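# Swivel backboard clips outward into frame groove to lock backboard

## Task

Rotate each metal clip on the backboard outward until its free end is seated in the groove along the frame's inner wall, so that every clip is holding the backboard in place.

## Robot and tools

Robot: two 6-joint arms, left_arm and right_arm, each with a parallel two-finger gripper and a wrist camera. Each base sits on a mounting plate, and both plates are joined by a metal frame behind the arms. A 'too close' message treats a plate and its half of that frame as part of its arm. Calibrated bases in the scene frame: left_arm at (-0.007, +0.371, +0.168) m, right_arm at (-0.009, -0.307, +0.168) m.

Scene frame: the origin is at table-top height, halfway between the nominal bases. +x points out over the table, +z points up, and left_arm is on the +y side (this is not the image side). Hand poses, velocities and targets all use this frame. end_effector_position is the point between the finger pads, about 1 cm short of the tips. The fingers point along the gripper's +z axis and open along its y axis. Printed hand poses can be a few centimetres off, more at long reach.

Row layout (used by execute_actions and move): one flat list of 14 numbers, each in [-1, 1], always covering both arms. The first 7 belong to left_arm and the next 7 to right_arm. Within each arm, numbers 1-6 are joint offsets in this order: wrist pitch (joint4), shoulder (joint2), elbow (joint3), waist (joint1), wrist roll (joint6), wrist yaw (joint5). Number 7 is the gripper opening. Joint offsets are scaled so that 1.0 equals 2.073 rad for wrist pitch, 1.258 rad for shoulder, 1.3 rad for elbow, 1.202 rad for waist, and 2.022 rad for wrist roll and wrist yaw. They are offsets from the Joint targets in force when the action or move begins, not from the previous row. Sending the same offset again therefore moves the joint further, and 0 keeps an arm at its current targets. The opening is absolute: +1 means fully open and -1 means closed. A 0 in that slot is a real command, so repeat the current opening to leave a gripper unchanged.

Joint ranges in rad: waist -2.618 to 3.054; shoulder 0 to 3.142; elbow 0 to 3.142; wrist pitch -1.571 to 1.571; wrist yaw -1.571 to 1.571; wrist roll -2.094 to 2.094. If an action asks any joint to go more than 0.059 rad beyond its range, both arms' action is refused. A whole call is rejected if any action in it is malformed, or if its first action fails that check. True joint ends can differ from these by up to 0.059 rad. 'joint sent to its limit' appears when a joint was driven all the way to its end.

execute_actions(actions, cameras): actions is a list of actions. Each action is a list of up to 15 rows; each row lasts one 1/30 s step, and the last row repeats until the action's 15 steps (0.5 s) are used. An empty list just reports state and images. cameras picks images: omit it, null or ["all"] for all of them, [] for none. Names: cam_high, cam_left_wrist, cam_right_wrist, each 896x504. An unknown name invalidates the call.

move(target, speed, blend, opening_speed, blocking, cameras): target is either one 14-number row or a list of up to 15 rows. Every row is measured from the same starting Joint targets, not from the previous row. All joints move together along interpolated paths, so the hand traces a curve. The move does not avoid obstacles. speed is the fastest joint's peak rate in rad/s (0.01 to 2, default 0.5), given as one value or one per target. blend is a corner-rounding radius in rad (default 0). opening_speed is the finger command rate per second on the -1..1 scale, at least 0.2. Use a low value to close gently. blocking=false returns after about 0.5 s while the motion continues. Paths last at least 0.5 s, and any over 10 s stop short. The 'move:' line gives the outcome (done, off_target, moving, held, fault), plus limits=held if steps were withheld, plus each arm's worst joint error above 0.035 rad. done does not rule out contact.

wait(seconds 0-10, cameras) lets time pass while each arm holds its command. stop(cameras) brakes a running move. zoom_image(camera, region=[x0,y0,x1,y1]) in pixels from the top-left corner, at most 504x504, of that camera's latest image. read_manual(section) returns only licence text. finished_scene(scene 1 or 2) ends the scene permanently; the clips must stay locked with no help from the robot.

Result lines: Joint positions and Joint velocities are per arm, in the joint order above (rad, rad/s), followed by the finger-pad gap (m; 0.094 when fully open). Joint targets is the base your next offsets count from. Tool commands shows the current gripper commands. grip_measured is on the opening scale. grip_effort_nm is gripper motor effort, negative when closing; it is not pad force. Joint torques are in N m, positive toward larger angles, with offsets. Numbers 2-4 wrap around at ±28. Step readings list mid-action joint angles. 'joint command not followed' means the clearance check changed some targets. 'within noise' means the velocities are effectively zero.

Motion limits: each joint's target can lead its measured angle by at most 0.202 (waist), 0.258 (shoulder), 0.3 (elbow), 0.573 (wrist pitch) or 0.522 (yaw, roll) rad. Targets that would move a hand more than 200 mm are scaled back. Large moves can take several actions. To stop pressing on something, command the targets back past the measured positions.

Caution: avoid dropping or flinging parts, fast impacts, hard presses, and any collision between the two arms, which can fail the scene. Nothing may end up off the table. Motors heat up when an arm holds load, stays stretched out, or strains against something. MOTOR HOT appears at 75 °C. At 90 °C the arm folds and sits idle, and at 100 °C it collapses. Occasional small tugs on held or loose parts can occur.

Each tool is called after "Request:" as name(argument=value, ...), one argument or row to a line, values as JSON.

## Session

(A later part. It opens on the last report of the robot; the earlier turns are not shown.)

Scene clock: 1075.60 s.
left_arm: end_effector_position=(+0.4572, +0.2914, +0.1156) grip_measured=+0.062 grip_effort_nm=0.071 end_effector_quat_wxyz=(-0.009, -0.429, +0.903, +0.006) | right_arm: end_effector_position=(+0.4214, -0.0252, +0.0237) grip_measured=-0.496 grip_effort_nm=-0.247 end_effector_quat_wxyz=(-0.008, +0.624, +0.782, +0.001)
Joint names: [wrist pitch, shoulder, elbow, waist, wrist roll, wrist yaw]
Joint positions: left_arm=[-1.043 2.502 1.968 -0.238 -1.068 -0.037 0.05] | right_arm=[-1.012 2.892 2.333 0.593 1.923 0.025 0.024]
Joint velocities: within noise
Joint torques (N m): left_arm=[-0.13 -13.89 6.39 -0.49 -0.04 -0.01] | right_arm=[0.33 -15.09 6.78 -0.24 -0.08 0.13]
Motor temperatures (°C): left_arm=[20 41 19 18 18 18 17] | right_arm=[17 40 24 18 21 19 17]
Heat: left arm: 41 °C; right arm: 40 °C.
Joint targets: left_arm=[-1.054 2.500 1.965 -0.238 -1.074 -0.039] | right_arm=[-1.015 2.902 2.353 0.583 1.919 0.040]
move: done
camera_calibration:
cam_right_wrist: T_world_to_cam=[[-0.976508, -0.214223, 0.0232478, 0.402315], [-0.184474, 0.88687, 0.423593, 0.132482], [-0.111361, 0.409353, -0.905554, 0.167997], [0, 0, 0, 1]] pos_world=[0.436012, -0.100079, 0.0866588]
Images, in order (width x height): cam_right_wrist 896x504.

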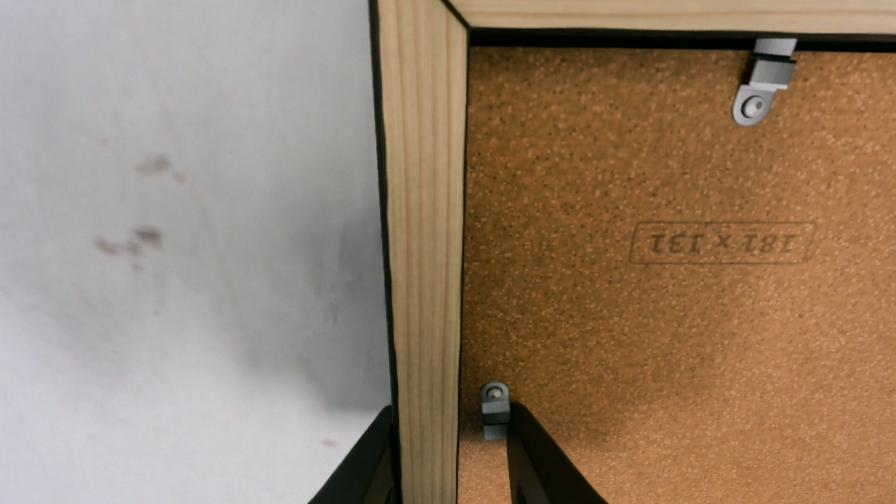

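Request:
move(
  target=[0,0,0,0,0,0,0.064,0,0,0,0,0,0,-0.64],
  opening_speed=0.3,
  cameras=["cam_right_wrist"],
)

Request:
zoom_image(
  camera="cam_right_wrist",
  region=[340, 260, 590, 440],
)

Scene clock: 1080.70 s.
left_arm: end_effector_position=(+0.4572, +0.2914, +0.1156) grip_measured=+0.062 grip_effort_nm=0.076 end_effector_quat_wxyz=(-0.009, -0.429, +0.903, +0.006) | right_arm: end_effector_position=(+0.4240, -0.0247, +0.0237) grip_measured=-0.636 grip_effort_nm=-0.286 end_effector_quat_wxyz=(-0.006, +0.625, +0.781, +0.006)
Joint names: [wrist pitch, shoulder, elbow, waist, wrist roll, wrist yaw]
Joint positions: left_arm=[-1.043 2.502 1.968 -0.238 -1.068 -0.037 0.05] | right_arm=[-1.003 2.892 2.333 0.591 1.924 0.025 0.017]
Joint velocities: within noise
Joint torques (N m): left_arm=[-0.13 -13.76 6.26 -0.46 -0.08 -0.03] | right_arm=[0.26 -15.08 6.78 -0.03 -0.1 0.13]
Motor temperatures (°C): left_arm=[20 42 19 18 18 18 17] | right_arm=[17 40 24 18 21 19 17]
Heat: left arm: 42 °C; right arm: 40 °C.
Joint targets: left_arm=[-1.054 2.500 1.965 -0.238 -1.074 -0.039] | right_arm=[-1.015 2.902 2.353 0.583 1.919 0.040]
move: done
camera_calibration:
cam_right_wrist: T_world_to_cam=[[-0.977394, -0.210956, 0.0140645, 0.405637], [-0.184924, 0.885237, 0.426802, 0.132597], [-0.102487, 0.414553, -0.904236, 0.16438], [0, 0, 0, 1]] pos_world=[0.437834, -0.0999522, 0.086341]
Images, in order (width x height): cam_right_wrist 896x504.

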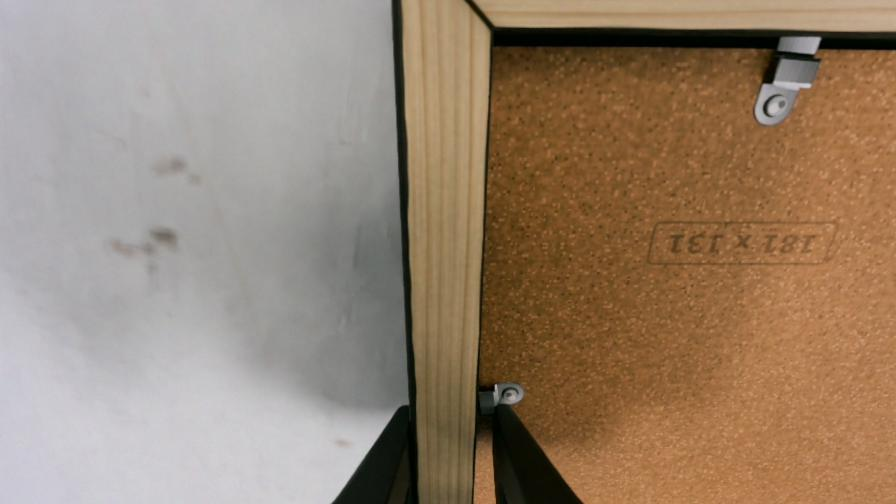

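Scaled by 2.016.

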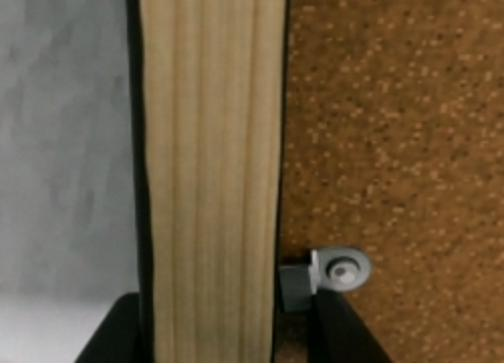

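Request:
move(
  target=[
    [0,0,0,0,0,0,0.064,0,0,0,0,0,0,0.064],
    [0,0,0,0,0,0,0.064,-0.0753,-0.097,0.0208,0,0,0,0.064],
    [0,0,0,0,0,0,0.064,0.1841,-0.4048,-0.6905,0.2501,-0.6288,0,0.064],
  ],
  opening_speed=1.5,
  speed=[0.3,0.25,0.6],
  blend=[0,0.03,0],
  cameras=["cam_high","cam_right_wrist"],
)

Request:
zoom_image(
  camera="cam_right_wrist",
  region=[280, 180, 640, 460],
)

Scene clock: 1106.70 s.
left_arm: end_effector_position=(+0.4572, +0.2914, +0.1156) grip_measured=+0.062 grip_effort_nm=0.076 end_effector_quat_wxyz=(-0.009, -0.429, +0.903, +0.006) | right_arm: end_effector_position=(+0.2498, -0.0036, +0.0456) grip_measured=+0.062 grip_effort_nm=0.061 end_effector_quat_wxyz=(-0.016, -0.104, +0.994, -0.007)
Joint names: [wrist pitch, shoulder, elbow, waist, wrist roll, wrist yaw]
Joint positions: left_arm=[-1.043 2.502 1.968 -0.238 -1.068 -0.037 0.05] | right_arm=[-0.644 2.436 1.465 0.88 0.655 0.027 0.05]
Joint velocities: within noise
Joint torques (N m): left_arm=[-0.11 -13.85 6.3 -0.47 -0.03 0.02] | right_arm=[0.41 -16.76 3.67 0.87 -0.1 0.11]
Motor temperatures (°C): left_arm=[20 42 19 18 18 18 17] | right_arm=[17 41 24 18 21 19 17]
Heat: left arm: 42 °C; right arm: 41 °C.
Joint targets: left_arm=[-1.054 2.500 1.965 -0.238 -1.074 -0.039] | right_arm=[-0.634 2.393 1.456 0.884 0.647 0.040]
move: off_target (right_arm); right_arm: the shoulder is farthest, 0.043 rad from its target
camera_calibration:
cam_right_wrist: T_world_to_cam=[[0.199923, -0.979441, 0.0269504, -0.0579238], [-0.881586, -0.167809, 0.441187, 0.241932], [-0.427594, -0.111962, -0.897011, 0.236631], [0, 0, 0, 1]] pos_world=[0.326046, 0.0103592, 0.107084]
Images, in order (width x height): cam_high 896x504, cam_right_wrist 896x504.

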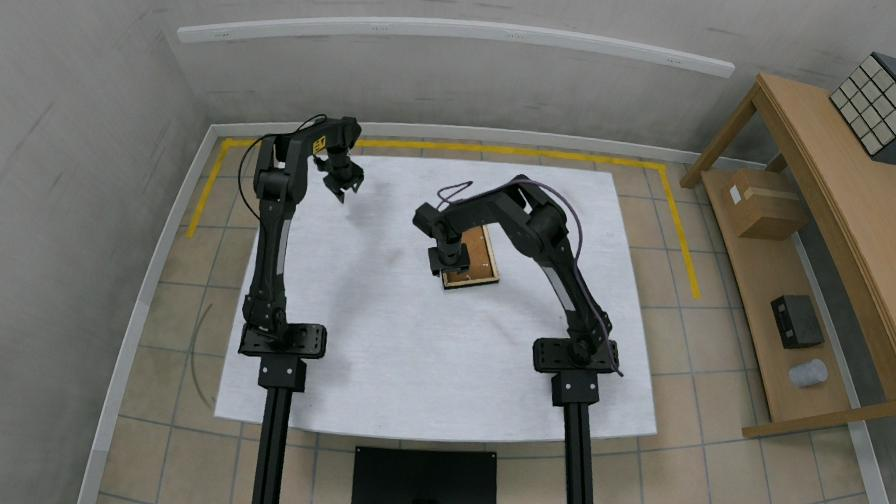

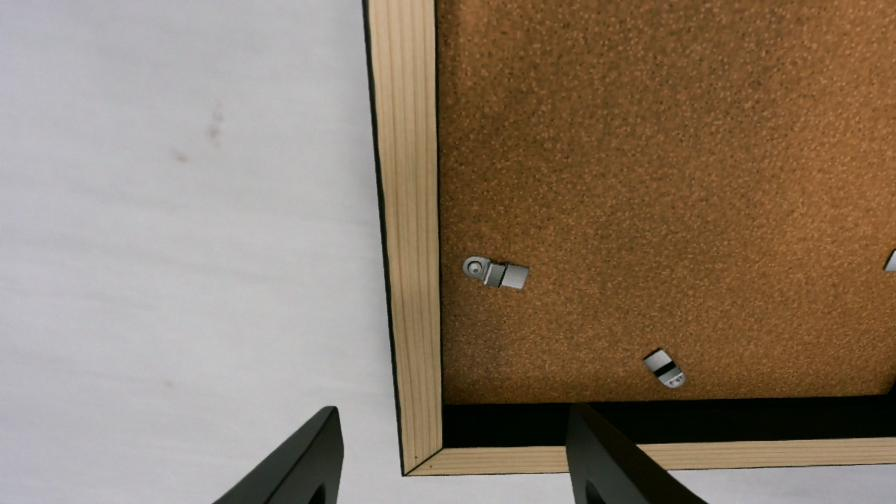

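Scaled by 1.400.

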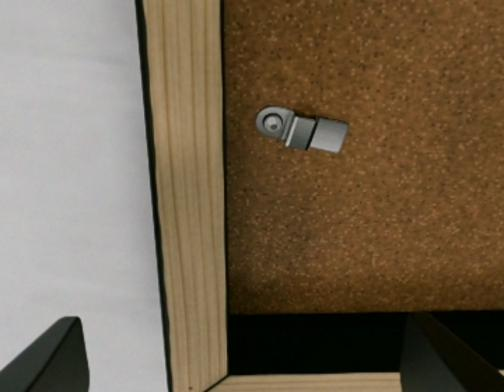

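Request:
move(
  target=[
    [0,0,0,0,0,0,0.064,0.0,-0.09,-0.02,0,-0.2,0,0.99],
    [0,0,0,0,0,0,0.064,0.0114,-0.0876,-0.1038,-0.0369,-0.7982,0,0.99],
    [0,0,0,0,0,0,0.064,0.0314,-0.0558,-0.1038,-0.0369,-0.7982,0,0.99],
  ],
  speed=[0.6,0.8,0.15],
  blend=[0.05,0,0],
  cameras=["cam_high","cam_right_wrist"],
)

Request:
zoom_image(
  camera="cam_right_wrist",
  region=[280, 180, 640, 460],
)

Scene clock: 1154.93 s.
left_arm: end_effector_position=(+0.4572, +0.2914, +0.1156) grip_measured=+0.062 grip_effort_nm=0.081 end_effector_quat_wxyz=(-0.009, -0.429, +0.903, +0.006) | right_arm: end_effector_position=(+0.2533, -0.0226, +0.0652) grip_measured=+0.988 grip_effort_nm=0.061 end_effector_quat_wxyz=(-0.009, +0.779, -0.626, -0.002)
Joint names: [wrist pitch, shoulder, elbow, waist, wrist roll, wrist yaw]
Joint positions: left_arm=[-1.043 2.502 1.968 -0.238 -1.068 -0.037 0.05] | right_arm=[-0.578 2.315 1.331 0.846 -0.959 0.034 0.093]
Joint velocities: within noise
Joint torques (N m): left_arm=[-0.15 -13.82 6.38 -0.44 -0.1 -0.03] | right_arm=[0.51 -11.06 3.67 -0.1 -0.1 0.05]
Motor temperatures (°C): left_arm=[20 43 19 18 18 18 17] | right_arm=[17 38 24 18 21 19 17]
Heat: left arm: 43 °C; right arm: 38 °C.
Joint targets: left_arm=[-1.054 2.500 1.965 -0.238 -1.074 -0.039] | right_arm=[-0.568 2.322 1.321 0.839 -0.967 0.040]
move: done
camera_calibration:
cam_right_wrist: T_world_to_cam=[[0.978028, 0.206664, 0.0274203, -0.248084], [0.178947, -0.89969, 0.398165, -0.0491568], [0.106956, -0.38451, -0.916904, 0.113259], [0, 0, 0, 1]] pos_world=[0.239316, 0.0505933, 0.130223]
Images, in order (width x height): cam_high 896x504, cam_right_wrist 896x504.

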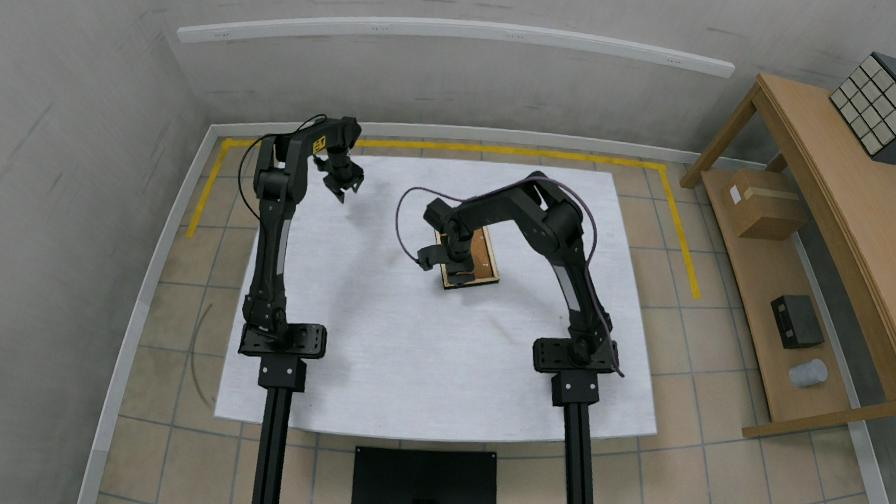

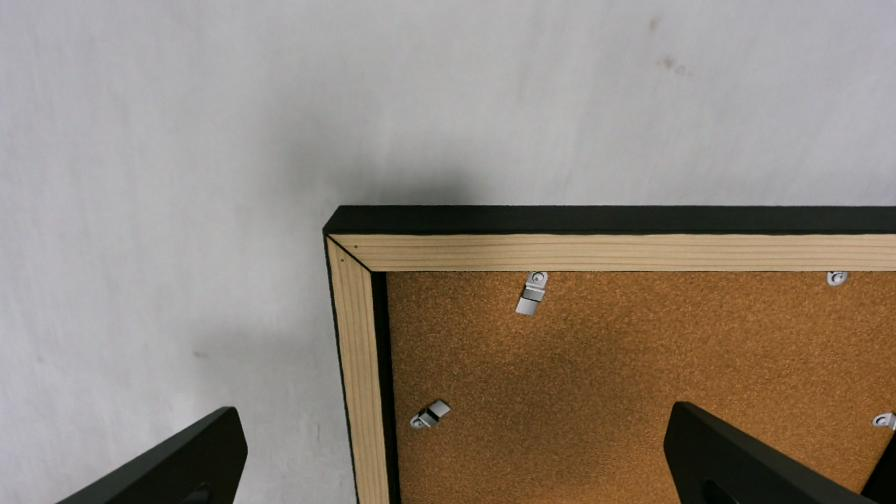

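Scaled by 1.400.

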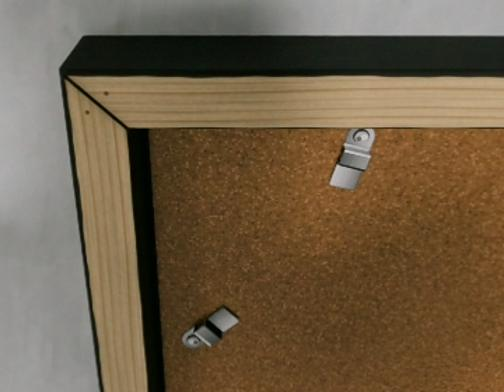

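Request:
move(
  target=[0,0,0,0,0,0,0.064,0.0492,0.0739,-0.0075,0.0225,0.0089,0,0.99],
  speed=0.15,
  cameras=["cam_right_wrist"],
)

Request:
zoom_image(
  camera="cam_right_wrist",
  region=[340, 200, 700, 480],
)

Scene clock: 1181.23 s.
left_arm: end_effector_position=(+0.4572, +0.2914, +0.1156) grip_measured=+0.062 grip_effort_nm=0.076 end_effector_quat_wxyz=(-0.009, -0.429, +0.903, +0.006) | right_arm: end_effector_position=(+0.2486, -0.0188, +0.0313) grip_measured=+0.988 grip_effort_nm=0.061 end_effector_quat_wxyz=(-0.010, +0.782, -0.623, -0.001)
Joint names: [wrist pitch, shoulder, elbow, waist, wrist roll, wrist yaw]
Joint positions: left_arm=[-1.043 2.502 1.968 -0.238 -1.068 -0.037 0.05] | right_arm=[-0.476 2.403 1.32 0.859 -0.956 0.035 0.093]
Joint velocities: within noise
Joint torques (N m): left_arm=[-0.17 -13.87 6.38 -0.69 -0.03 -0.02] | right_arm=[0.51 -10.86 3.44 1.25 0.04 0.04]
Motor temperatures (°C): left_arm=[20 43 19 18 18 18 17] | right_arm=[17 37 24 18 21 19 17]
Heat: left arm: 43 °C; right arm: 37 °C.
Joint targets: left_arm=[-1.054 2.500 1.965 -0.238 -1.074 -0.039] | right_arm=[-0.466 2.415 1.311 0.866 -0.949 0.040]
move: done
camera_calibration:
cam_right_wrist: T_world_to_cam=[[0.975962, 0.215805, 0.0304509, -0.242716], [0.186328, -0.89868, 0.397059, -0.0332321], [0.113053, -0.38184, -0.917288, 0.0827588], [0, 0, 0, 1]] pos_world=[0.233717, 0.0541149, 0.0964997]
Images, in order (width x height): cam_right_wrist 896x504.

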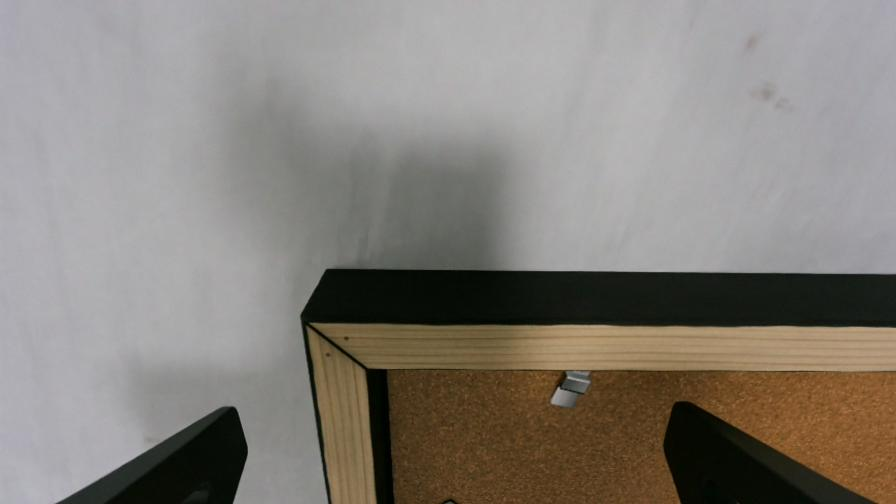

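Scaled by 1.400.

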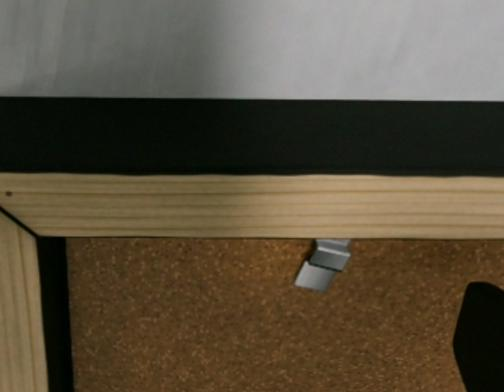

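Request:
move(
  target=[0,0,0,0,0,0,0.064,0.0082,0.0143,0.0015,0,0,0,0.9],
  speed=0.1,
  cameras=["cam_right_wrist"],
)

Request:
zoom_image(
  camera="cam_right_wrist",
  region=[340, 200, 700, 480],
)

Scene clock: 1190.53 s.
left_arm: end_effector_position=(+0.4572, +0.2914, +0.1156) grip_measured=+0.062 grip_effort_nm=0.076 end_effector_quat_wxyz=(-0.009, -0.429, +0.903, +0.006) | right_arm: end_effector_position=(+0.2485, -0.0186, +0.0255) grip_measured=+0.902 grip_effort_nm=-0.154 end_effector_quat_wxyz=(-0.011, +0.782, -0.623, -0.001)
Joint names: [wrist pitch, shoulder, elbow, waist, wrist roll, wrist yaw]
Joint positions: left_arm=[-1.043 2.502 1.968 -0.238 -1.068 -0.037 0.05] | right_arm=[-0.459 2.419 1.32 0.859 -0.956 0.035 0.089]
Joint velocities: within noise
Joint torques (N m): left_arm=[-0.14 -13.85 6.32 -0.4 -0.05 0] | right_arm=[0.51 -10.7 3.58 1.24 0.03 0.03]
Motor temperatures (°C): left_arm=[20 43 19 18 18 18 17] | right_arm=[17 36 23 18 21 19 17]
Heat: left arm: 43 °C; right arm: 36 °C.
Joint targets: left_arm=[-1.054 2.500 1.965 -0.238 -1.074 -0.039] | right_arm=[-0.449 2.433 1.313 0.866 -0.949 0.040]
move: done
camera_calibration:
cam_right_wrist: T_world_to_cam=[[0.97603, 0.215363, 0.0313722, -0.242557], [0.185646, -0.8991, 0.396429, -0.0305149], [0.113583, -0.381102, -0.917529, 0.077424], [0, 0, 0, 1]] pos_world=[0.233613, 0.0543081, 0.0907453]
Images, in order (width x height): cam_right_wrist 896x504.

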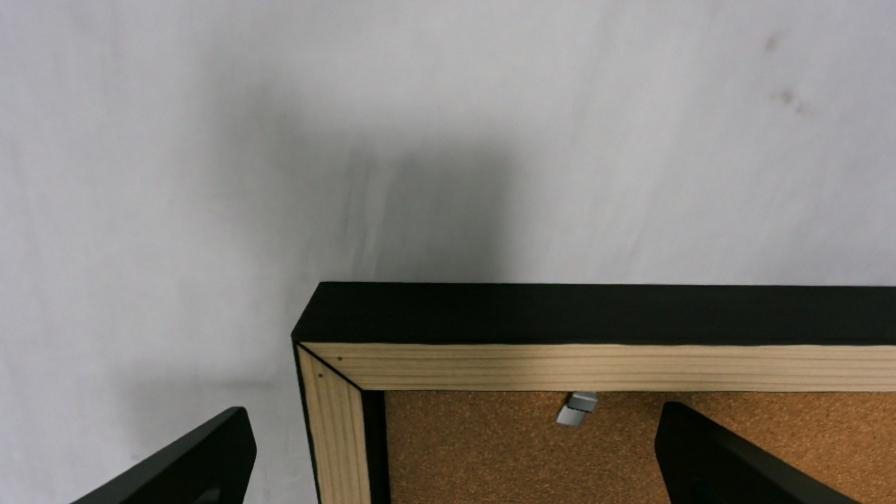

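Scaled by 1.400.

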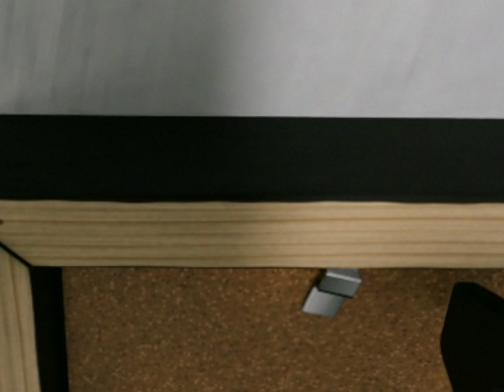

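Request:
move(
  target=[0,0,0,0,0,0,0.064,0.0035,0.0055,0,0,0,0,0.5],
  speed=0.1,
  opening_speed=0.6,
  cameras=["cam_right_wrist"],
)

Request:
zoom_image(
  camera="cam_right_wrist",
  region=[340, 200, 700, 480],
)

Scene clock: 1196.80 s.
left_arm: end_effector_position=(+0.4572, +0.2914, +0.1156) grip_measured=+0.062 grip_effort_nm=0.071 end_effector_quat_wxyz=(-0.009, -0.429, +0.903, +0.006) | right_arm: end_effector_position=(+0.2485, -0.0184, +0.0232) grip_measured=+0.502 grip_effort_nm=-0.159 end_effector_quat_wxyz=(-0.012, +0.782, -0.623, -0.001)
Joint names: [wrist pitch, shoulder, elbow, waist, wrist roll, wrist yaw]
Joint positions: left_arm=[-1.043 2.502 1.968 -0.238 -1.068 -0.037 0.05] | right_arm=[-0.452 2.425 1.32 0.859 -0.956 0.035 0.071]
Joint velocities: within noise
Joint torques (N m): left_arm=[-0.14 -13.71 6.35 -0.49 -0.01 0.01] | right_arm=[0.49 -10.65 3.51 1.31 0.03 0.03]
Motor temperatures (°C): left_arm=[20 43 19 18 18 18 17] | right_arm=[17 35 23 18 21 19 17]
Heat: left arm: 43 °C; right arm: 35 °C.
Joint targets: left_arm=[-1.054 2.500 1.965 -0.238 -1.074 -0.039] | right_arm=[-0.442 2.440 1.313 0.866 -0.949 0.040]
move: done
camera_calibration:
cam_right_wrist: T_world_to_cam=[[0.976015, 0.215292, 0.0322992, -0.242605], [0.185304, -0.899446, 0.395803, -0.0293194], [0.114265, -0.380324, -0.917767, 0.0751935], [0, 0, 0, 1]] pos_world=[0.233628, 0.0544578, 0.0884508]
Images, in order (width x height): cam_right_wrist 896x504.

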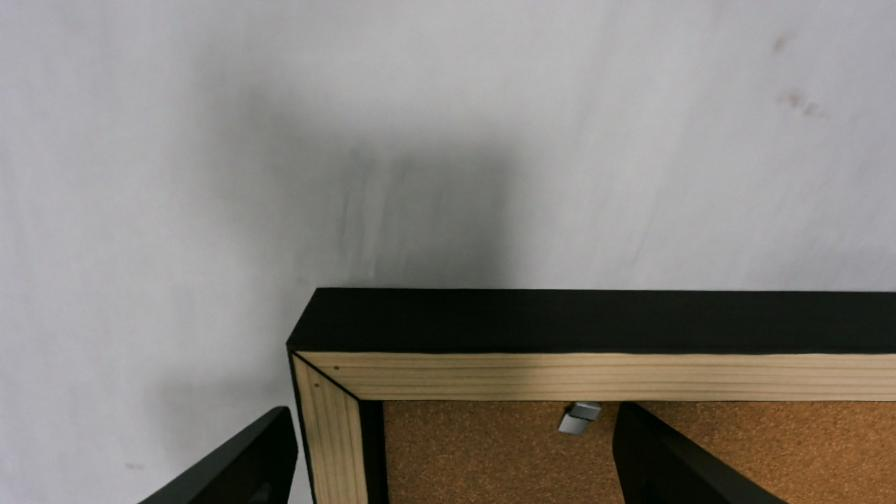

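Scaled by 1.400.

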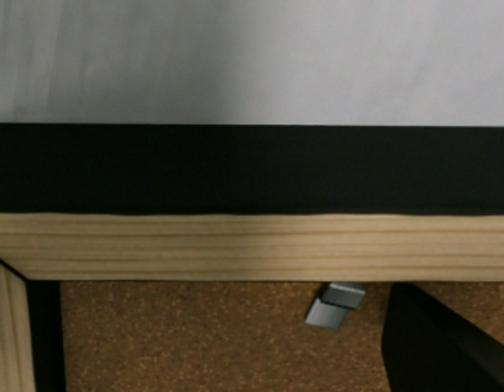

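Request:
move(
  target=[0,0,0,0,0,0,0.064,0,0,0,0,0,0,0.25],
  opening_speed=0.4,
  cameras=["cam_right_wrist"],
)

Request:
zoom_image(
  camera="cam_right_wrist",
  region=[340, 200, 700, 480],
)

Scene clock: 1202.10 s.
left_arm: end_effector_position=(+0.4572, +0.2914, +0.1156) grip_measured=+0.062 grip_effort_nm=0.071 end_effector_quat_wxyz=(-0.009, -0.429, +0.903, +0.006) | right_arm: end_effector_position=(+0.2486, -0.0183, +0.0232) grip_measured=+0.252 grip_effort_nm=-0.168 end_effector_quat_wxyz=(-0.012, +0.782, -0.623, -0.001)
Joint names: [wrist pitch, shoulder, elbow, waist, wrist roll, wrist yaw]
Joint positions: left_arm=[-1.043 2.502 1.968 -0.238 -1.068 -0.037 0.05] | right_arm=[-0.451 2.425 1.32 0.859 -0.955 0.035 0.059]
Joint velocities: within noise
Joint torques (N m): left_arm=[-0.19 -13.97 6.35 -0.46 -0.08 -0.02] | right_arm=[0.51 -10.69 3.52 1.31 0.03 0.04]
Motor temperatures (°C): left_arm=[20 43 19 18 18 18 17] | right_arm=[17 35 23 18 21 19 17]
Heat: left arm: 43 °C; right arm: 35 °C.
Joint targets: left_arm=[-1.054 2.500 1.965 -0.238 -1.074 -0.039] | right_arm=[-0.442 2.440 1.313 0.866 -0.949 0.040]
move: done
camera_calibration:
cam_right_wrist: T_world_to_cam=[[0.976093, 0.214896, 0.0326018, -0.242716], [0.18485, -0.899633, 0.395588, -0.029154], [0.11434, -0.380104, -0.917849, 0.0752023], [0, 0, 0, 1]] pos_world=[0.233704, 0.0545155, 0.0884703]
Images, in order (width x height): cam_right_wrist 896x504.

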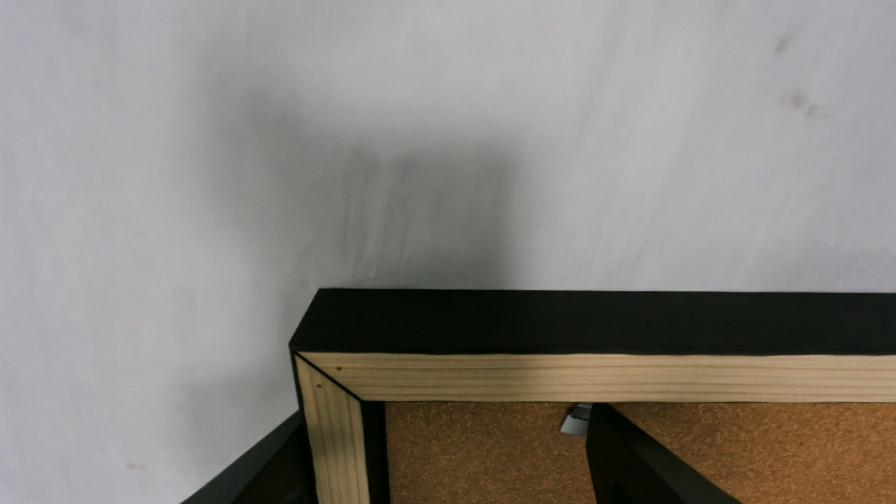

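Scaled by 1.400.

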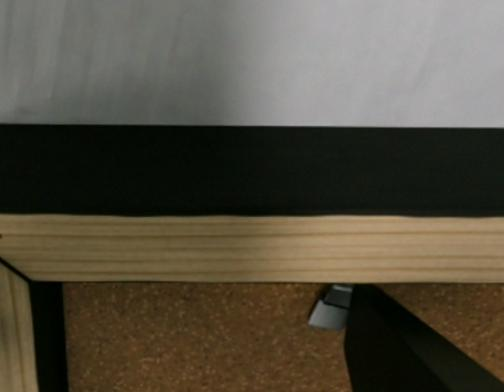

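Request:
move(
  target=[0,0,0,0,0,0,0.064,0,0,0,0,0,0,0.12],
  opening_speed=0.3,
  cameras=["cam_right_wrist"],
)

Request:
zoom_image(
  camera="cam_right_wrist",
  region=[340, 200, 700, 480],
)

Scene clock: 1205.27 s.
left_arm: end_effector_position=(+0.4572, +0.2914, +0.1156) grip_measured=+0.062 grip_effort_nm=0.081 end_effector_quat_wxyz=(-0.009, -0.429, +0.903, +0.006) | right_arm: end_effector_position=(+0.2486, -0.0183, +0.0232) grip_measured=+0.122 grip_effort_nm=-0.164 end_effector_quat_wxyz=(-0.012, +0.782, -0.623, -0.001)
Joint names: [wrist pitch, shoulder, elbow, waist, wrist roll, wrist yaw]
Joint positions: left_arm=[-1.043 2.502 1.968 -0.238 -1.068 -0.037 0.05] | right_arm=[-0.451 2.425 1.32 0.859 -0.955 0.035 0.053]
Joint velocities: within noise
Joint torques (N m): left_arm=[-0.13 -13.86 6.28 -0.4 -0.02 0] | right_arm=[0.51 -10.7 3.49 1.29 0.02 0.04]
Motor temperatures (°C): left_arm=[20 43 19 18 18 18 17] | right_arm=[17 35 23 18 21 19 17]
Heat: left arm: 43 °C; right arm: 35 °C.
Joint targets: left_arm=[-1.054 2.500 1.965 -0.238 -1.074 -0.039] | right_arm=[-0.442 2.440 1.313 0.866 -0.949 0.040]
move: done
camera_calibration:
cam_right_wrist: T_world_to_cam=[[0.976175, 0.214524, 0.0325954, -0.242743], [0.18451, -0.899706, 0.395583, -0.0290707], [0.114188, -0.380144, -0.917852, 0.0752394], [0, 0, 0, 1]] pos_world=[0.233732, 0.0545208, 0.0884708]
Images, in order (width x height): cam_right_wrist 896x504.

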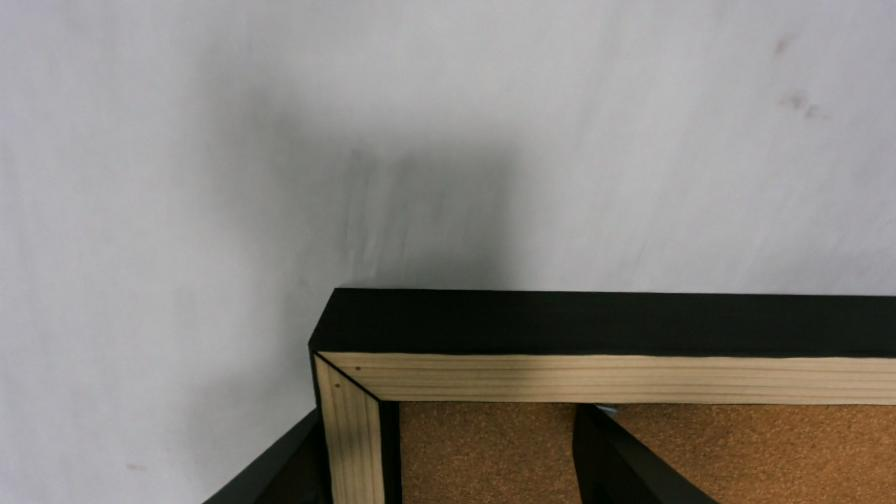

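Scaled by 1.400.

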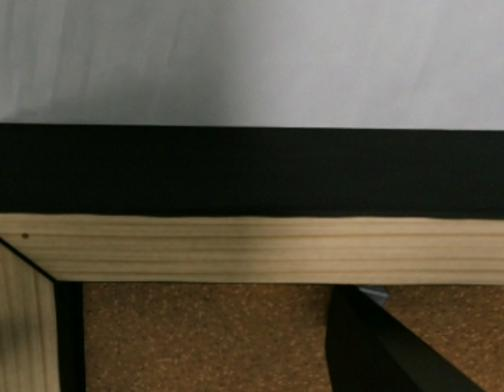

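Request:
move(
  target=[
    [0,0,0,0,0,0,0.064,0,0,0,0,0,0,0.6],
    [0,0,0,0,0,0,0.064,-0.0672,-0.1,0.013,0,0,0,0.6],
  ],
  speed=[0.2,0.2],
  opening_speed=1,
  cameras=["cam_right_wrist"],
)

Request:
zoom_image(
  camera="cam_right_wrist",
  region=[340, 200, 700, 480],
)

Scene clock: 1216.20 s.
left_arm: end_effector_position=(+0.4572, +0.2914, +0.1156) grip_measured=+0.062 grip_effort_nm=0.071 end_effector_quat_wxyz=(-0.009, -0.429, +0.903, +0.006) | right_arm: end_effector_position=(+0.2429, -0.0266, +0.0517) grip_measured=+0.598 grip_effort_nm=0.061 end_effector_quat_wxyz=(+0.008, +0.782, -0.623, -0.002)
Joint names: [wrist pitch, shoulder, elbow, waist, wrist roll, wrist yaw]
Joint positions: left_arm=[-1.043 2.502 1.968 -0.238 -1.068 -0.037 0.05] | right_arm=[-0.57 2.347 1.32 0.859 -0.954 0.036 0.075]
Joint velocities: within noise
Joint torques (N m): left_arm=[-0.14 -13.83 6.2 -0.42 -0.06 -0.01] | right_arm=[0.22 -14.87 4.86 1.24 0.04 0.05]
Motor temperatures (°C): left_arm=[20 43 19 18 18 18 17] | right_arm=[17 34 23 18 21 19 17]
Heat: left arm: 43 °C; right arm: 34 °C.
Joint targets: left_arm=[-1.054 2.500 1.965 -0.238 -1.074 -0.039] | right_arm=[-0.581 2.315 1.330 0.866 -0.949 0.040]
move: done
camera_calibration:
cam_right_wrist: T_world_to_cam=[[0.976352, 0.216185, 0.00027196, -0.23465], [0.196287, -0.887011, 0.41795, -0.0503986], [0.0905959, -0.408013, -0.90847, 0.103398], [0, 0, 0, 1]] pos_world=[0.229626, 0.0482116, 0.115062]
Images, in order (width x height): cam_right_wrist 896x504.

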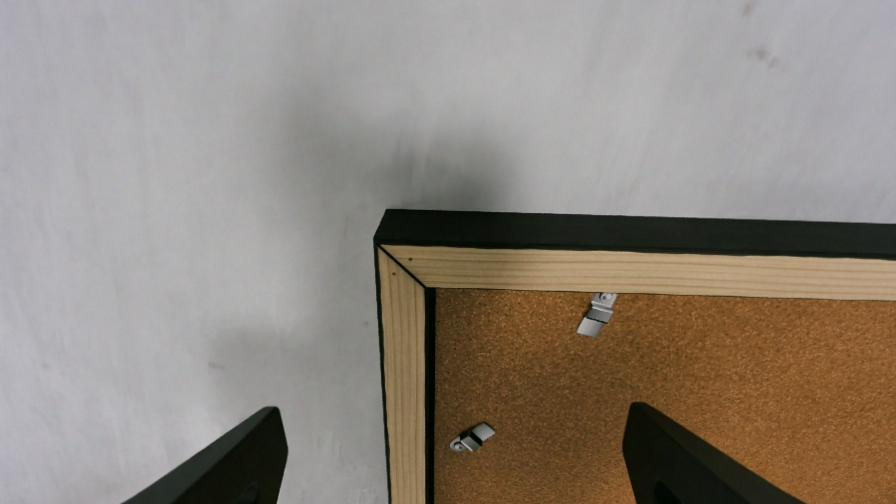

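Scaled by 1.400.

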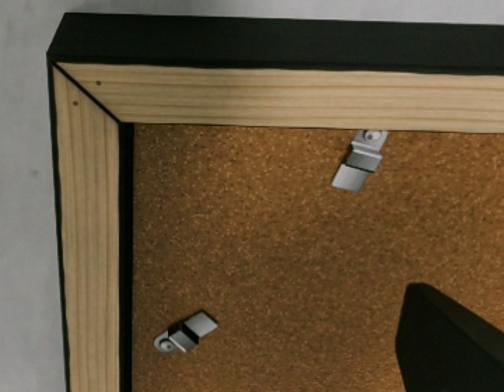

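Request:
move(
  target=[0,0,0,0,0,0,0.064,0.056,0.0954,0,-0.0175,0.0064,0,0.6],
  speed=0.15,
  cameras=["cam_right_wrist"],
)

Request:
zoom_image(
  camera="cam_right_wrist",
  region=[340, 200, 700, 480],
)

Scene clock: 1228.23 s.
left_arm: end_effector_position=(+0.4572, +0.2914, +0.1156) grip_measured=+0.062 grip_effort_nm=0.085 end_effector_quat_wxyz=(-0.009, -0.429, +0.903, +0.006) | right_arm: end_effector_position=(+0.2472, -0.0241, +0.0241) grip_measured=+0.598 grip_effort_nm=0.056 end_effector_quat_wxyz=(-0.001, +0.776, -0.630, -0.002)
Joint names: [wrist pitch, shoulder, elbow, waist, wrist roll, wrist yaw]
Joint positions: left_arm=[-1.043 2.502 1.968 -0.238 -1.068 -0.037 0.05] | right_arm=[-0.475 2.422 1.32 0.852 -0.943 0.036 0.075]
Joint velocities: within noise
Joint torques (N m): left_arm=[-0.15 -13.87 6.42 -0.46 -0.08 -0.01] | right_arm=[0.47 -10.88 4.68 -0.08 0.05 0.02]
Motor temperatures (°C): left_arm=[20 44 19 18 18 18 17] | right_arm=[17 35 24 18 21 19 17]
Heat: left arm: 44 °C; right arm: 35 °C.
Joint targets: left_arm=[-1.054 2.500 1.965 -0.238 -1.074 -0.039] | right_arm=[-0.465 2.434 1.330 0.845 -0.936 0.040]
move: done
camera_calibration:
cam_right_wrist: T_world_to_cam=[[0.980192, 0.197424, 0.0157448, -0.241179], [0.174001, -0.89641, 0.407644, -0.0319705], [0.0945924, -0.39683, -0.913005, 0.0784032], [0, 0, 0, 1]] pos_world=[0.234548, 0.0500685, 0.0884124]
Images, in order (width x height): cam_right_wrist 896x504.

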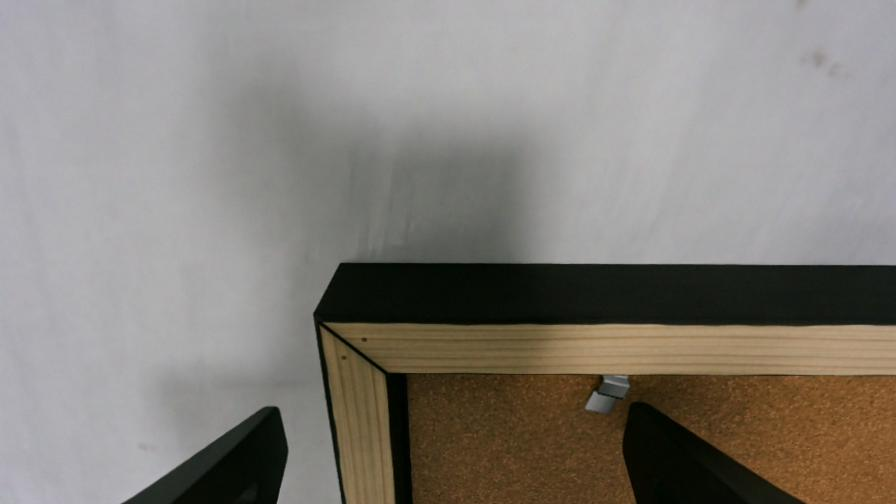

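Scaled by 1.400.

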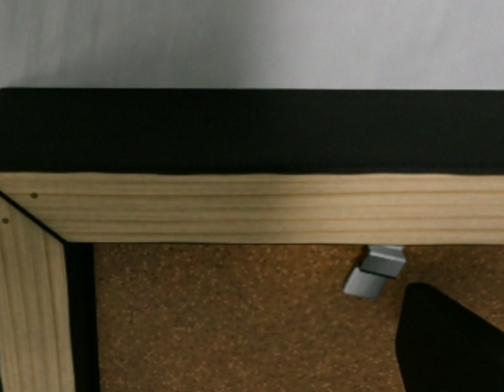

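Request:
move(
  target=[0,0,0,0,0,0,0.064,0,0.0179,0.0241,0,0,0,0.6],
  speed=0.1,
  cameras=["cam_right_wrist"],
)

Request:
zoom_image(
  camera="cam_right_wrist",
  region=[340, 200, 700, 480],
)

Scene clock: 1240.37 s.
left_arm: end_effector_position=(+0.4572, +0.2914, +0.1156) grip_measured=+0.062 grip_effort_nm=0.071 end_effector_quat_wxyz=(-0.009, -0.429, +0.903, +0.006) | right_arm: end_effector_position=(+0.2502, -0.0208, +0.0209) grip_measured=+0.598 grip_effort_nm=0.061 end_effector_quat_wxyz=(-0.003, +0.776, -0.631, -0.001)
Joint names: [wrist pitch, shoulder, elbow, waist, wrist roll, wrist yaw]
Joint positions: left_arm=[-1.043 2.502 1.968 -0.238 -1.068 -0.037 0.05] | right_arm=[-0.473 2.44 1.339 0.852 -0.942 0.036 0.075]
Joint velocities: within noise
Joint torques (N m): left_arm=[-0.14 -13.93 6.28 -0.44 -0.04 -0.04] | right_arm=[0.46 -10.58 5.59 -0.01 0.04 0.02]
Motor temperatures (°C): left_arm=[20 44 19 18 18 18 17] | right_arm=[17 36 24 18 21 19 17]
Heat: left arm: 44 °C; right arm: 36 °C.
Joint targets: left_arm=[-1.054 2.500 1.965 -0.238 -1.074 -0.039] | right_arm=[-0.465 2.457 1.361 0.845 -0.936 0.040]
move: done
camera_calibration:
cam_right_wrist: T_world_to_cam=[[0.980315, 0.196467, 0.0195653, -0.244793], [0.171794, -0.897627, 0.405898, -0.0276978], [0.0973079, -0.394547, -0.913709, 0.0758506], [0, 0, 0, 1]] pos_world=[0.237352, 0.053158, 0.0853373]
Images, in order (width x height): cam_right_wrist 896x504.

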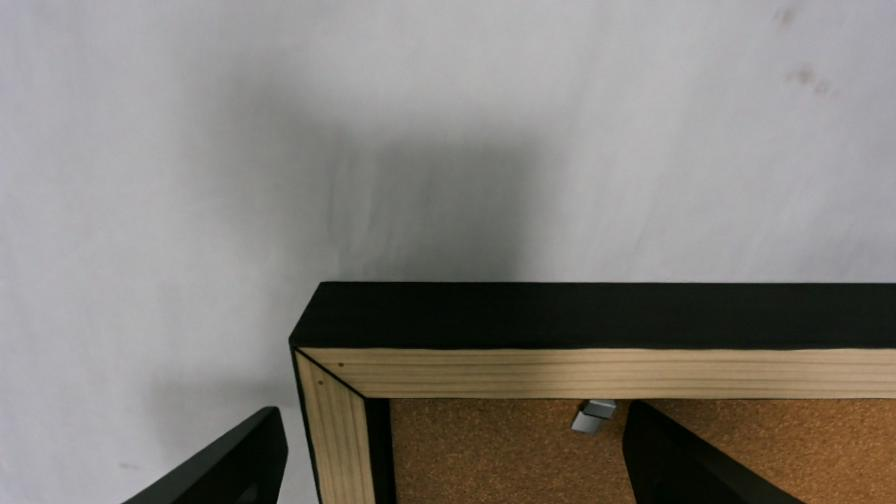

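Scaled by 1.400.

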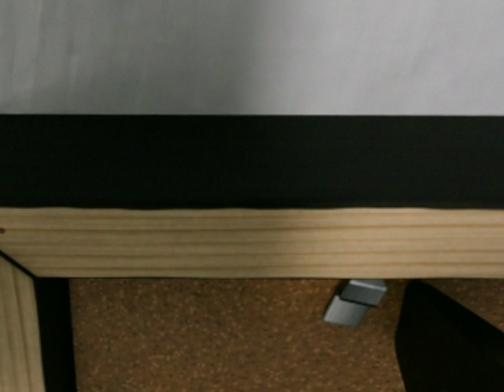

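Request:
move(
  target=[0,0,0,0,0,0,0.064,0,0,0,0,0,0,0.3],
  opening_speed=0.5,
  cameras=["cam_right_wrist"],
)

Request:
zoom_image(
  camera="cam_right_wrist",
  region=[440, 300, 700, 480],
)

Request:
move(
  target=[0,0,0,0,0,0,0.064,0,0,0,0,0,0,0.2],
  opening_speed=0.3,
  cameras=["cam_right_wrist"],
)

Request:
zoom_image(
  camera="cam_right_wrist",
  region=[440, 300, 700, 480],
)

Scene clock: 1246.10 s.
left_arm: end_effector_position=(+0.4572, +0.2914, +0.1156) grip_measured=+0.062 grip_effort_nm=0.071 end_effector_quat_wxyz=(-0.009, -0.429, +0.903, +0.006) | right_arm: end_effector_position=(+0.2513, -0.0206, +0.0209) grip_measured=+0.302 grip_effort_nm=-0.159 end_effector_quat_wxyz=(-0.005, +0.776, -0.631, +0.001)
Joint names: [wrist pitch, shoulder, elbow, waist, wrist roll, wrist yaw]
Joint positions: left_arm=[-1.043 2.502 1.968 -0.238 -1.068 -0.037 0.05] | right_arm=[-0.469 2.44 1.339 0.852 -0.942 0.04 0.061]
Joint velocities: within noise
Joint torques (N m): left_arm=[-0.14 -13.85 6.23 -0.49 -0.06 0] | right_arm=[0.42 -10.56 5.63 -0.03 0.02 -0.03]
Motor temperatures (°C): left_arm=[20 44 19 18 18 18 17] | right_arm=[17 36 24 18 21 19 17]
Heat: left arm: 44 °C; right arm: 36 °C.
Joint targets: left_arm=[-1.054 2.500 1.965 -0.238 -1.074 -0.039] | right_arm=[-0.465 2.457 1.361 0.845 -0.936 0.040]
move: done
camera_calibration:
cam_right_wrist: T_world_to_cam=[[0.980231, 0.196285, 0.0248965, -0.246053], [0.169445, -0.897765, 0.406579, -0.0271022], [0.102156, -0.394323, -0.913276, 0.0746199], [0, 0, 0, 1]] pos_world=[0.238158, 0.0533893, 0.0852936]
Images, in order (width x height): cam_right_wrist 896x504.

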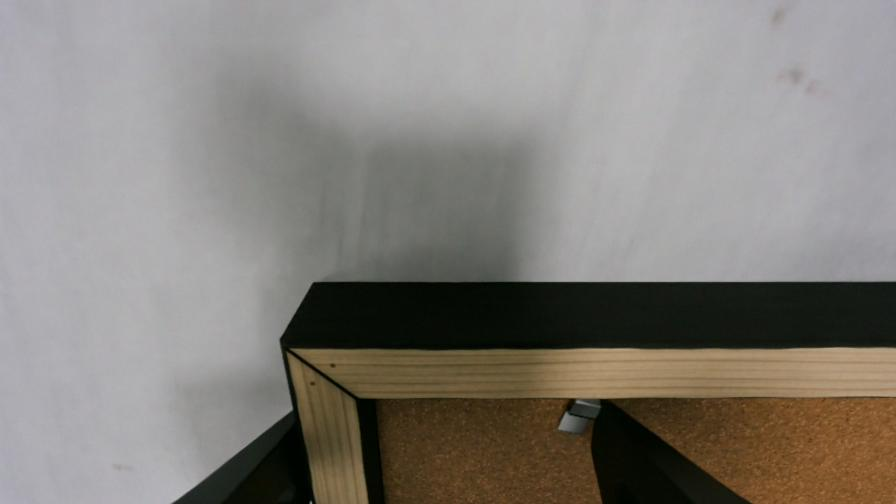

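Scaled by 1.938.

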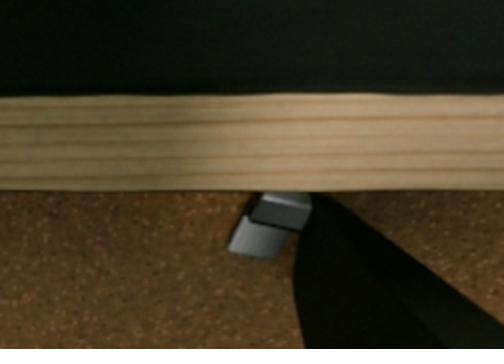

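Scene clock: 1246.63 s.
left_arm: end_effector_position=(+0.4572, +0.2914, +0.1156) grip_measured=+0.062 grip_effort_nm=0.076 end_effector_quat_wxyz=(-0.009, -0.429, +0.903, +0.006) | right_arm: end_effector_position=(+0.2514, -0.0208, +0.0209) grip_measured=+0.203 grip_effort_nm=-0.203 end_effector_quat_wxyz=(-0.005, +0.775, -0.632, +0.002)
Joint names: [wrist pitch, shoulder, elbow, waist, wrist roll, wrist yaw]
Joint positions: left_arm=[-1.043 2.502 1.968 -0.238 -1.068 -0.037 0.05] | right_arm=[-0.469 2.44 1.339 0.852 -0.938 0.042 0.057]
Joint velocities: within noise
Joint torques (N m): left_arm=[-0.13 -13.98 6.26 -0.34 -0.05 0.01] | right_arm=[0.43 -10.61 5.64 -0.05 0 -0.04]
Motor temperatures (°C): left_arm=[20 44 19 18 18 18 17] | right_arm=[17 36 24 18 21 19 17]
Heat: left arm: 44 °C; right arm: 36 °C.
Joint targets: left_arm=[-1.054 2.500 1.965 -0.238 -1.074 -0.039] | right_arm=[-0.465 2.457 1.361 0.845 -0.936 0.040]
move: done
camera_calibration:
cam_right_wrist: T_world_to_cam=[[0.981025, 0.192202, 0.0254826, -0.246435], [0.165331, -0.897949, 0.407864, -0.0263488], [0.101274, -0.395912, -0.912687, 0.0746823], [0, 0, 0, 1]] pos_world=[0.238552, 0.053273, 0.0851881]
Images, in order (width x height): cam_right_wrist 896x504.

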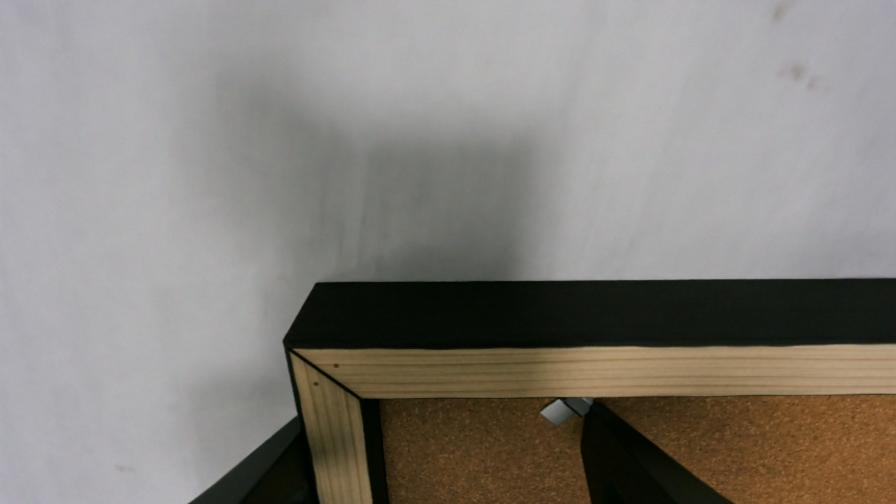

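Scaled by 1.938.

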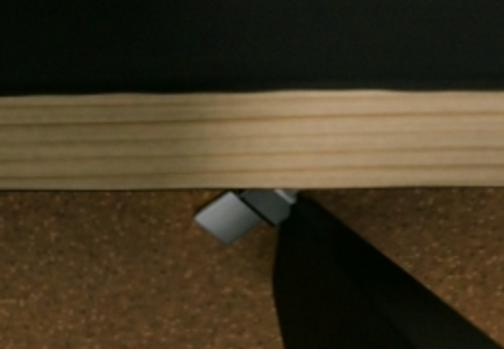

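Request:
move(
  target=[0,0,0,0,0,0,0.064,0,0,0,0,0,0,0.14],
  opening_speed=0.3,
  cameras=["cam_right_wrist"],
)

Request:
zoom_image(
  camera="cam_right_wrist",
  region=[440, 300, 700, 480],
)

Scene clock: 1251.83 s.
left_arm: end_effector_position=(+0.4572, +0.2914, +0.1156) grip_measured=+0.062 grip_effort_nm=0.076 end_effector_quat_wxyz=(-0.009, -0.429, +0.903, +0.006) | right_arm: end_effector_position=(+0.2514, -0.0209, +0.0208) grip_measured=+0.144 grip_effort_nm=-0.276 end_effector_quat_wxyz=(-0.005, +0.775, -0.632, +0.002)
Joint names: [wrist pitch, shoulder, elbow, waist, wrist roll, wrist yaw]
Joint positions: left_arm=[-1.043 2.502 1.968 -0.238 -1.068 -0.037 0.05] | right_arm=[-0.469 2.44 1.339 0.852 -0.938 0.042 0.054]
Joint velocities: within noise
Joint torques (N m): left_arm=[-0.14 -13.75 6.24 -0.49 -0.04 -0.01] | right_arm=[0.43 -10.59 5.63 0.01 -0.01 -0.03]
Motor temperatures (°C): left_arm=[20 44 19 18 18 18 17] | right_arm=[17 36 24 18 21 19 17]
Heat: left arm: 44 °C; right arm: 36 °C.
Joint targets: left_arm=[-1.054 2.500 1.965 -0.238 -1.074 -0.039] | right_arm=[-0.465 2.457 1.361 0.845 -0.936 0.040]
move: done
camera_calibration:
cam_right_wrist: T_world_to_cam=[[0.981028, 0.192223, 0.0251773, -0.246341], [0.165449, -0.897831, 0.408075, -0.0263754], [0.101047, -0.396168, -0.912601, 0.0745831], [0, 0, 0, 1]] pos_world=[0.238495, 0.0532194, 0.08503]
Images, in order (width x height): cam_right_wrist 896x504.

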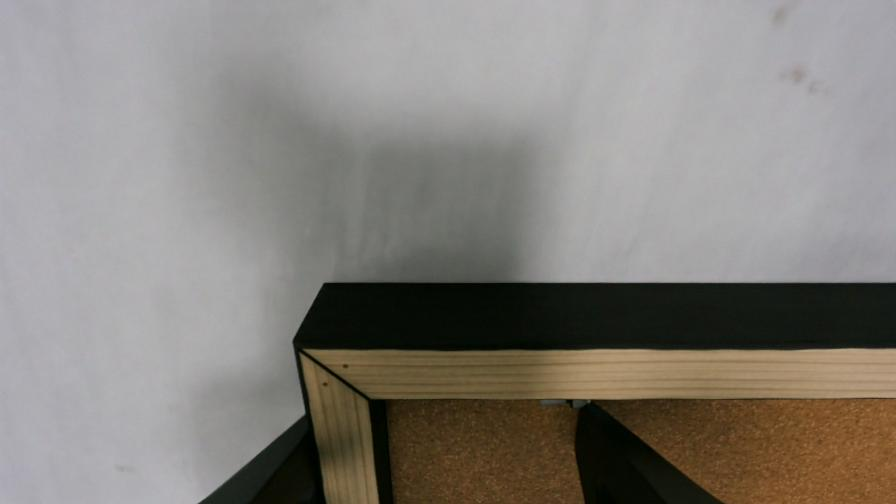

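Scaled by 1.938.

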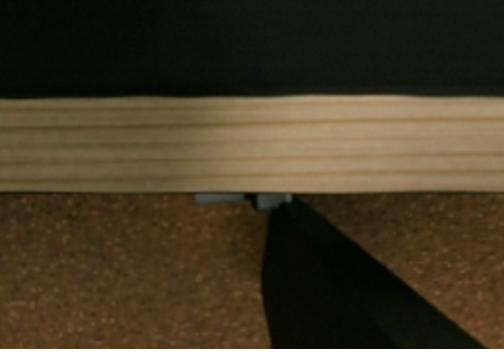

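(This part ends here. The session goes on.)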